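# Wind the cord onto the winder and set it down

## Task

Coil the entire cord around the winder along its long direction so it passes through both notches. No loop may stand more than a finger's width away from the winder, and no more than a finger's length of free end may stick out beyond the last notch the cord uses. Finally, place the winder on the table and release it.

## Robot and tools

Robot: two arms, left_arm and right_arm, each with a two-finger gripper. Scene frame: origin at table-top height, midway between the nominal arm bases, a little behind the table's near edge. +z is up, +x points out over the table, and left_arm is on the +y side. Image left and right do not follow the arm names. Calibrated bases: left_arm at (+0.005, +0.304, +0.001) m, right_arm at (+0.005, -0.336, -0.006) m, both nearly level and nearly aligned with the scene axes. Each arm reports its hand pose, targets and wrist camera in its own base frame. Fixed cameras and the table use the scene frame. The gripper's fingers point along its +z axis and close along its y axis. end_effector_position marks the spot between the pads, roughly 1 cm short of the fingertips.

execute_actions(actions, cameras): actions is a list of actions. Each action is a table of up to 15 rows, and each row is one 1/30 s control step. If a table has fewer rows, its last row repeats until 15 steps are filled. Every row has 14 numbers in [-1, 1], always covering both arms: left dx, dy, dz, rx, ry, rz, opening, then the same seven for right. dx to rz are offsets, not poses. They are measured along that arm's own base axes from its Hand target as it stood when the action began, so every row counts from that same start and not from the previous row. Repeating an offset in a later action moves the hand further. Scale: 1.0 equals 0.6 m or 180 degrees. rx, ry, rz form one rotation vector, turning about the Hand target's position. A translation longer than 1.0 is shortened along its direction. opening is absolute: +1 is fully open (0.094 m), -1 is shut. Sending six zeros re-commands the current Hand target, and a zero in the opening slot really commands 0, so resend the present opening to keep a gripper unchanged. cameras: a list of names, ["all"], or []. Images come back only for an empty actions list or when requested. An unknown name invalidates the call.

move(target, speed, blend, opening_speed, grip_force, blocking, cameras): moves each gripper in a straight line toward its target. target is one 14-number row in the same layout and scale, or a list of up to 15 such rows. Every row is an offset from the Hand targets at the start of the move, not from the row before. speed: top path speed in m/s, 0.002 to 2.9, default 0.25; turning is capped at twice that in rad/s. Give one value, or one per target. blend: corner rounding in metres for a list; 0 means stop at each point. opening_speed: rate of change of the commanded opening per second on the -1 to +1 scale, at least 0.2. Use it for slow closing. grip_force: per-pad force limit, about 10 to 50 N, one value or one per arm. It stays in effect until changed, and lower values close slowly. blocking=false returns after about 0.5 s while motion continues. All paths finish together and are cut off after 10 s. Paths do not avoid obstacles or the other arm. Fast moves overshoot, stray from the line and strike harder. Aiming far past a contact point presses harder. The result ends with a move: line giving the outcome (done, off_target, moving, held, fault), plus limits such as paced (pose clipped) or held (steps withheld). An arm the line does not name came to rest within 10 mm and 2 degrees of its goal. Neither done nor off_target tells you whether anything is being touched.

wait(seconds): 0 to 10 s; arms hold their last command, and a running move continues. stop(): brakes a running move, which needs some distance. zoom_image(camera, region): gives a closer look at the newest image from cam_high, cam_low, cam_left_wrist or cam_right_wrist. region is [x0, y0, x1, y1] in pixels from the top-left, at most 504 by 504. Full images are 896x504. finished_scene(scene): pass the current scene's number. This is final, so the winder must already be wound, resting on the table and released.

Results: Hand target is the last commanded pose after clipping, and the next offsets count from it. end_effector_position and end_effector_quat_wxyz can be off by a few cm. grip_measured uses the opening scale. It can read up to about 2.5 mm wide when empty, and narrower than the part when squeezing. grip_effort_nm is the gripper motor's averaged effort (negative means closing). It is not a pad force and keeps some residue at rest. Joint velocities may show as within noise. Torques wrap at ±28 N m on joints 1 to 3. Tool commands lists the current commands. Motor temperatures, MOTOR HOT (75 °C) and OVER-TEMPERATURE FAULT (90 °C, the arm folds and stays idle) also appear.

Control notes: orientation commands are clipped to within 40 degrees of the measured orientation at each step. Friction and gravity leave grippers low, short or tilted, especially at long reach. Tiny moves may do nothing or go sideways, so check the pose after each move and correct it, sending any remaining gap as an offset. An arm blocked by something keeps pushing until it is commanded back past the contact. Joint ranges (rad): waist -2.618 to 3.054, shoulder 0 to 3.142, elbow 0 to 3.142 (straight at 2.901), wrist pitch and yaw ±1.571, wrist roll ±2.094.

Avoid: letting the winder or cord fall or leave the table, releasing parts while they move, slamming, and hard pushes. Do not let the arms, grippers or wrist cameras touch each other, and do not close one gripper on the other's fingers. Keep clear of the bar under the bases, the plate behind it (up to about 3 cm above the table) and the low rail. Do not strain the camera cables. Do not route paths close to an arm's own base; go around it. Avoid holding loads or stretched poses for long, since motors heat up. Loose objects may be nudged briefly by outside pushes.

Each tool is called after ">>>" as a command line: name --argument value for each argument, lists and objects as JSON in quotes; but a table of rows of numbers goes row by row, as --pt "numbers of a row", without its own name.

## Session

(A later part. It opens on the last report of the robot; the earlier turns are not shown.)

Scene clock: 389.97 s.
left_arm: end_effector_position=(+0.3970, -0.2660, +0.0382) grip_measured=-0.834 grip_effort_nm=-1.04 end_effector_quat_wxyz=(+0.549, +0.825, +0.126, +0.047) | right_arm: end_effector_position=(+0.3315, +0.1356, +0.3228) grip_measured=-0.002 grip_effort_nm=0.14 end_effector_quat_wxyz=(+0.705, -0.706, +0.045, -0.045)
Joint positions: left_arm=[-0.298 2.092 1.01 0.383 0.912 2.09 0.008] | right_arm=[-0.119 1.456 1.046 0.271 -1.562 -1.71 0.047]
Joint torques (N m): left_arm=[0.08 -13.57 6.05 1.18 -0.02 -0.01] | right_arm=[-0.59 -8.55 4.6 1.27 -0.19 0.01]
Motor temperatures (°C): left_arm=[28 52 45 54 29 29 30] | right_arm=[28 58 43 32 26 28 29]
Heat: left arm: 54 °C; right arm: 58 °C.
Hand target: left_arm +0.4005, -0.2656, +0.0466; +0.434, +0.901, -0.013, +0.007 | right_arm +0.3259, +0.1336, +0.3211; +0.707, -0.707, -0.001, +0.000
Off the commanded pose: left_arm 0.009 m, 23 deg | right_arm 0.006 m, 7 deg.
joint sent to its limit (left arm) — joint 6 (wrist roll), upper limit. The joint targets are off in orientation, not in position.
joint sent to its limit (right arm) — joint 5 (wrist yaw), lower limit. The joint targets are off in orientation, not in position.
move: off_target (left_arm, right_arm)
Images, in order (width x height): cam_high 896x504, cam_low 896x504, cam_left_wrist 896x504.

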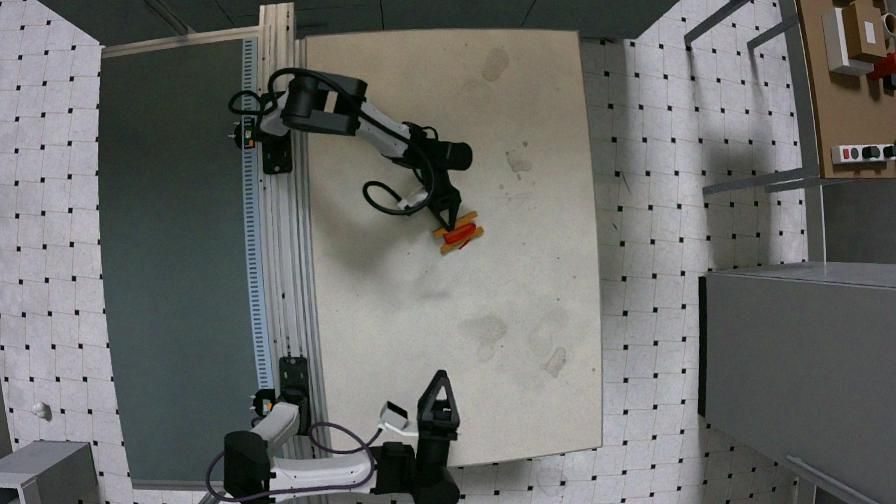

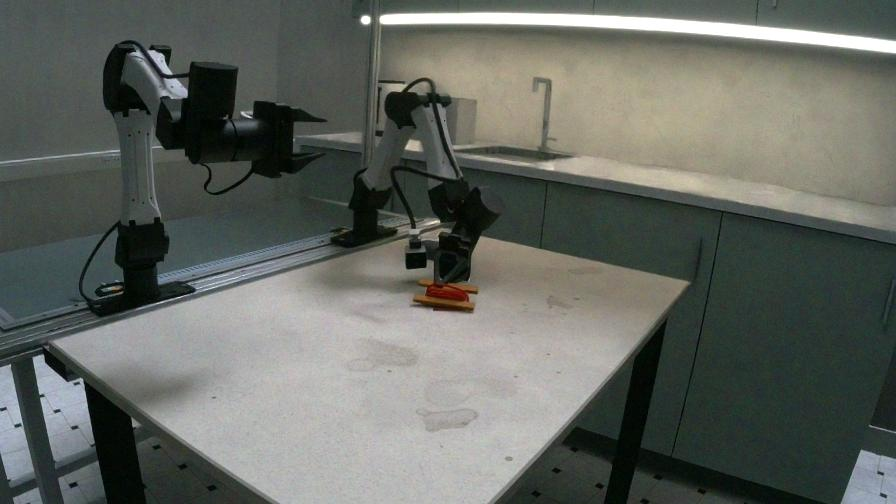

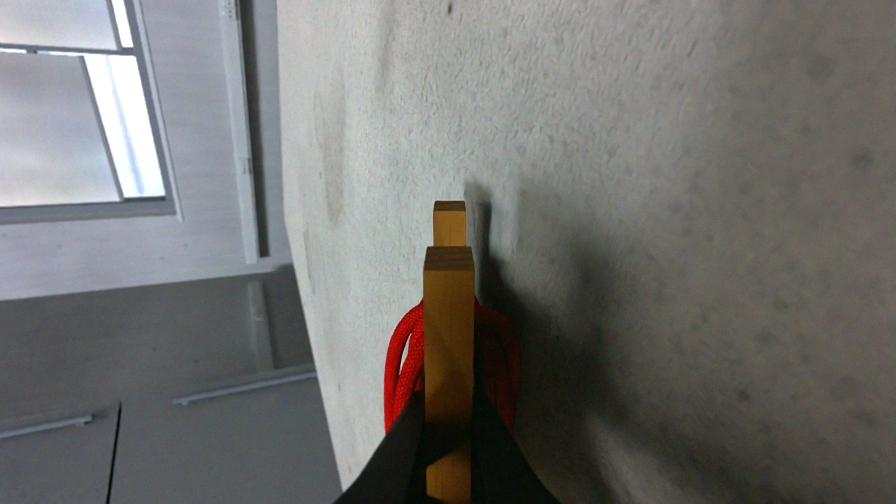

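>>> move --pt "0 0 -0.02 0 0 0 -0.95 0 0 0 0 0 0 0" --pt "0 0 -0.03 0 0 0 -0.95 0 0 0 0 0 0 0" --cameras '["cam_low"]' --speed 0.03

>>> zoom_image --camera "cam_low" --region '[380, 220, 500, 330]'

Scene clock: 401.87 s.
left_arm: end_effector_position=(+0.3971, -0.2663, +0.0379) grip_measured=-0.834 grip_effort_nm=-1.04 end_effector_quat_wxyz=(+0.548, +0.826, +0.127, +0.047) | right_arm: end_effector_position=(+0.3315, +0.1356, +0.3228) grip_measured=-0.002 grip_effort_nm=0.14 end_effector_quat_wxyz=(+0.705, -0.706, +0.045, -0.045)
Joint positions: left_arm=[-0.3 2.092 1.01 0.383 0.909 2.09 0.008] | right_arm=[-0.119 1.456 1.046 0.271 -1.562 -1.71 0.047]
Joint torques (N m): left_arm=[0.03 -10.1 5.65 1.58 -0.06 -0.01] | right_arm=[-0.58 -8.54 4.62 1.26 -0.19 0.01]
Motor temperatures (°C): left_arm=[28 54 44 53 28 29 30] | right_arm=[28 55 43 32 26 28 29]
Heat: left arm: 54 °C; right arm: 55 °C.
Hand target: left_arm +0.4003, -0.2657, +0.0319; +0.492, +0.868, +0.068, +0.029 (not the last commanded pose) | right_arm +0.3259, +0.1336, +0.3211; +0.707, -0.707, -0.001, +0.000
Off the commanded pose: left_arm 0.010 m, 23 deg | right_arm 0.006 m, 7 deg.
joint sent to its limit (left arm) — joint 6 (wrist roll), upper limit.
joint sent to its limit (right arm) — joint 5 (wrist yaw), lower limit. The joint targets are off in orientation, not in position.
move: off_target (left_arm, right_arm; path cut at 10 s); path passed 1 of 2 targets
Images, in order (width x height): cam_low 896x504.

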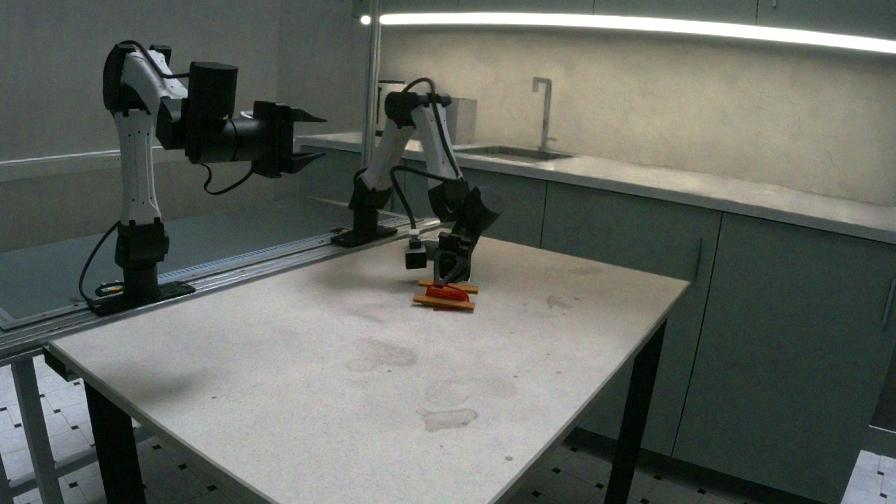

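Scaled by 4.200 from the camera's 896x504 image, which has a finer 1280x720 frame.

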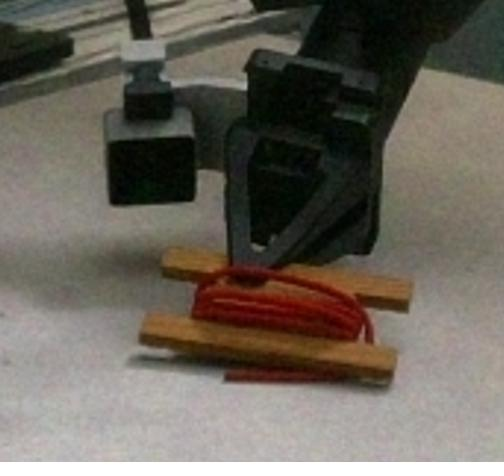

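>>> move --pt "0 0 0.01 0 0 0 -0.65 0 0 0 0 0 0 0" --pt "-0.04 0.17 0.085 0 0 0 -0.65 0 0 0 0 0 0 0" --pt "-0.04 0.25 0.25 0 0 0 -0.65 0 0 0 0 0 0 0" --cameras '["cam_low","cam_high","cam_left_wrist"]' --speed 0.12 --opening_speed 0.5

>>> zoom_image --camera "cam_low" --region '[380, 220, 500, 330]'

>>> zoom_image --camera "cam_high" --region '[400, 180, 520, 290]'

Scene clock: 409.33 s.
left_arm: end_effector_position=(+0.3790, -0.1148, +0.1624) grip_measured=-0.653 grip_effort_nm=0.12 end_effector_quat_wxyz=(+0.601, +0.761, +0.216, +0.115) | right_arm: end_effector_position=(+0.3315, +0.1356, +0.3228) grip_measured=-0.002 grip_effort_nm=0.14 end_effector_quat_wxyz=(+0.705, -0.706, +0.045, -0.045)
Joint positions: left_arm=[0.117 1.602 0.838 0.112 1.142 2.09 0.016] | right_arm=[-0.119 1.456 1.046 0.271 -1.562 -1.71 0.047]
Joint torques (N m): left_arm=[0.85 -9.74 7.82 1.42 0.78 -0.01] | right_arm=[-0.58 -8.54 4.6 1.27 -0.19 0.01]
Motor temperatures (°C): left_arm=[28 55 44 52 29 29 30] | right_arm=[28 54 43 32 26 28 29]
Heat: left arm: 55 °C; right arm: 54 °C.
Hand target: left_arm +0.3763, -0.1157, +0.1818; +0.492, +0.868, +0.068, +0.029 | right_arm +0.3259, +0.1336, +0.3211; +0.707, -0.707, -0.001, +0.000
Off the commanded pose: left_arm 0.020 m, 26 deg | right_arm 0.006 m, 7 deg.
joint sent to its limit (left arm) — joint 6 (wrist roll), upper limit. The joint targets are off in orientation, not in position.
joint sent to its limit (right arm) — joint 5 (wrist yaw), lower limit. The joint targets are off in orientation, not in position.
move: off_target (left_arm, right_arm)
Images, in order (width x height): cam_high 896x504, cam_low 896x504, cam_left_wrist 896x504.

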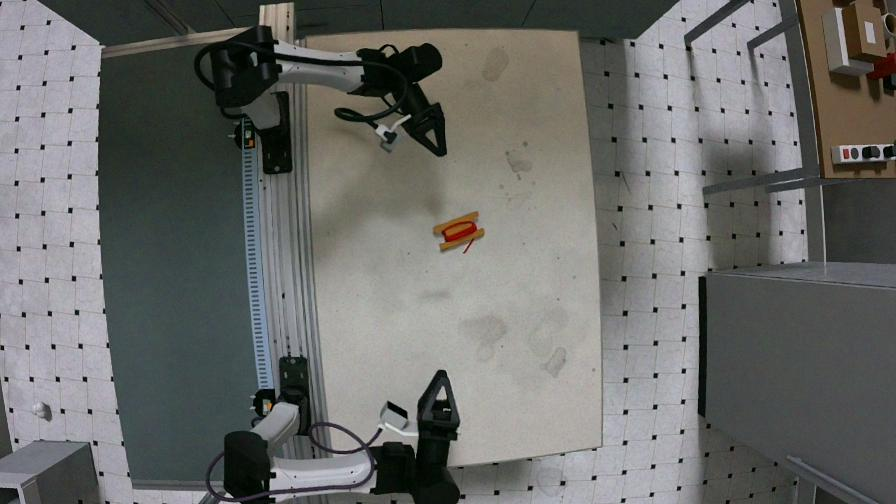

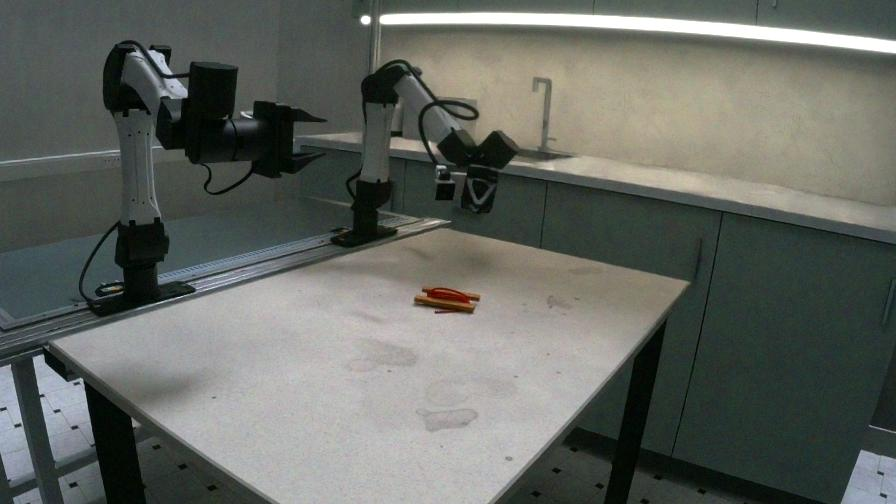

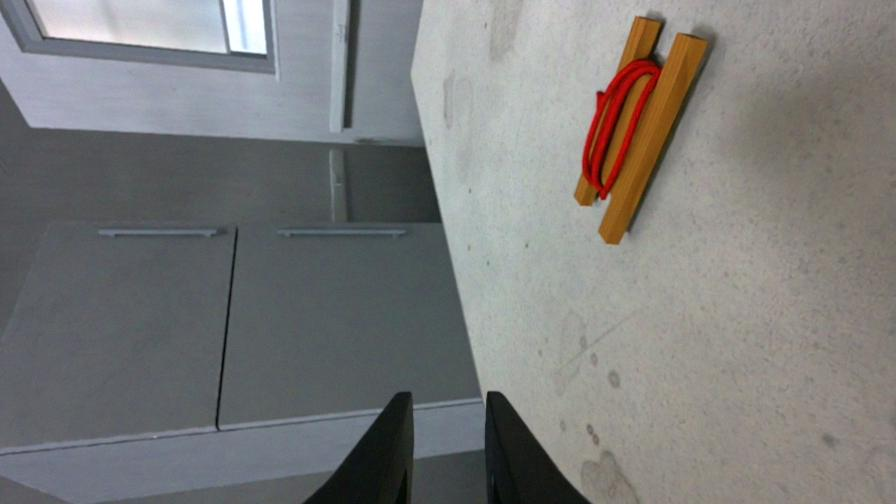

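Scaled by 4.200 from the camera's 896x504 image, which has a finer 1280x720 frame.

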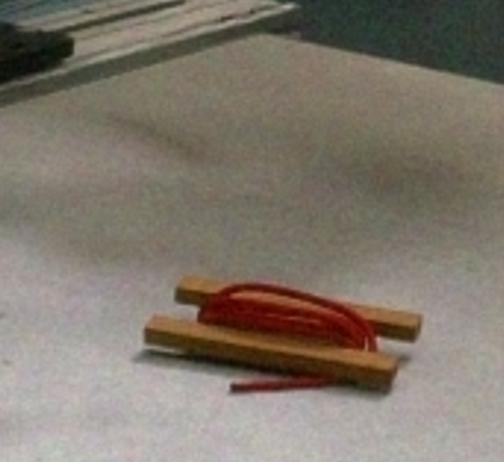

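Scaled by 4.200 from the camera's 896x504 image, which has a finer 1280x720 frame.

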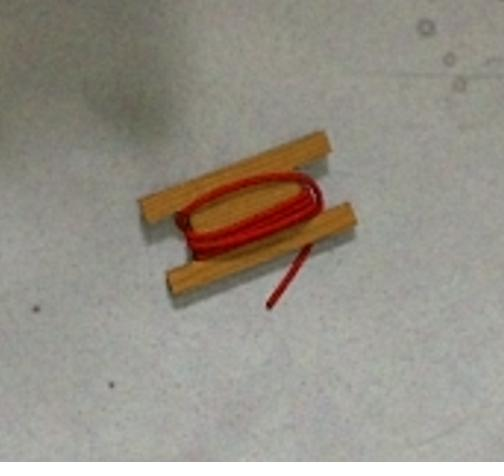

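>>> finished_scene --scene 1

The scene is finished: the task was done.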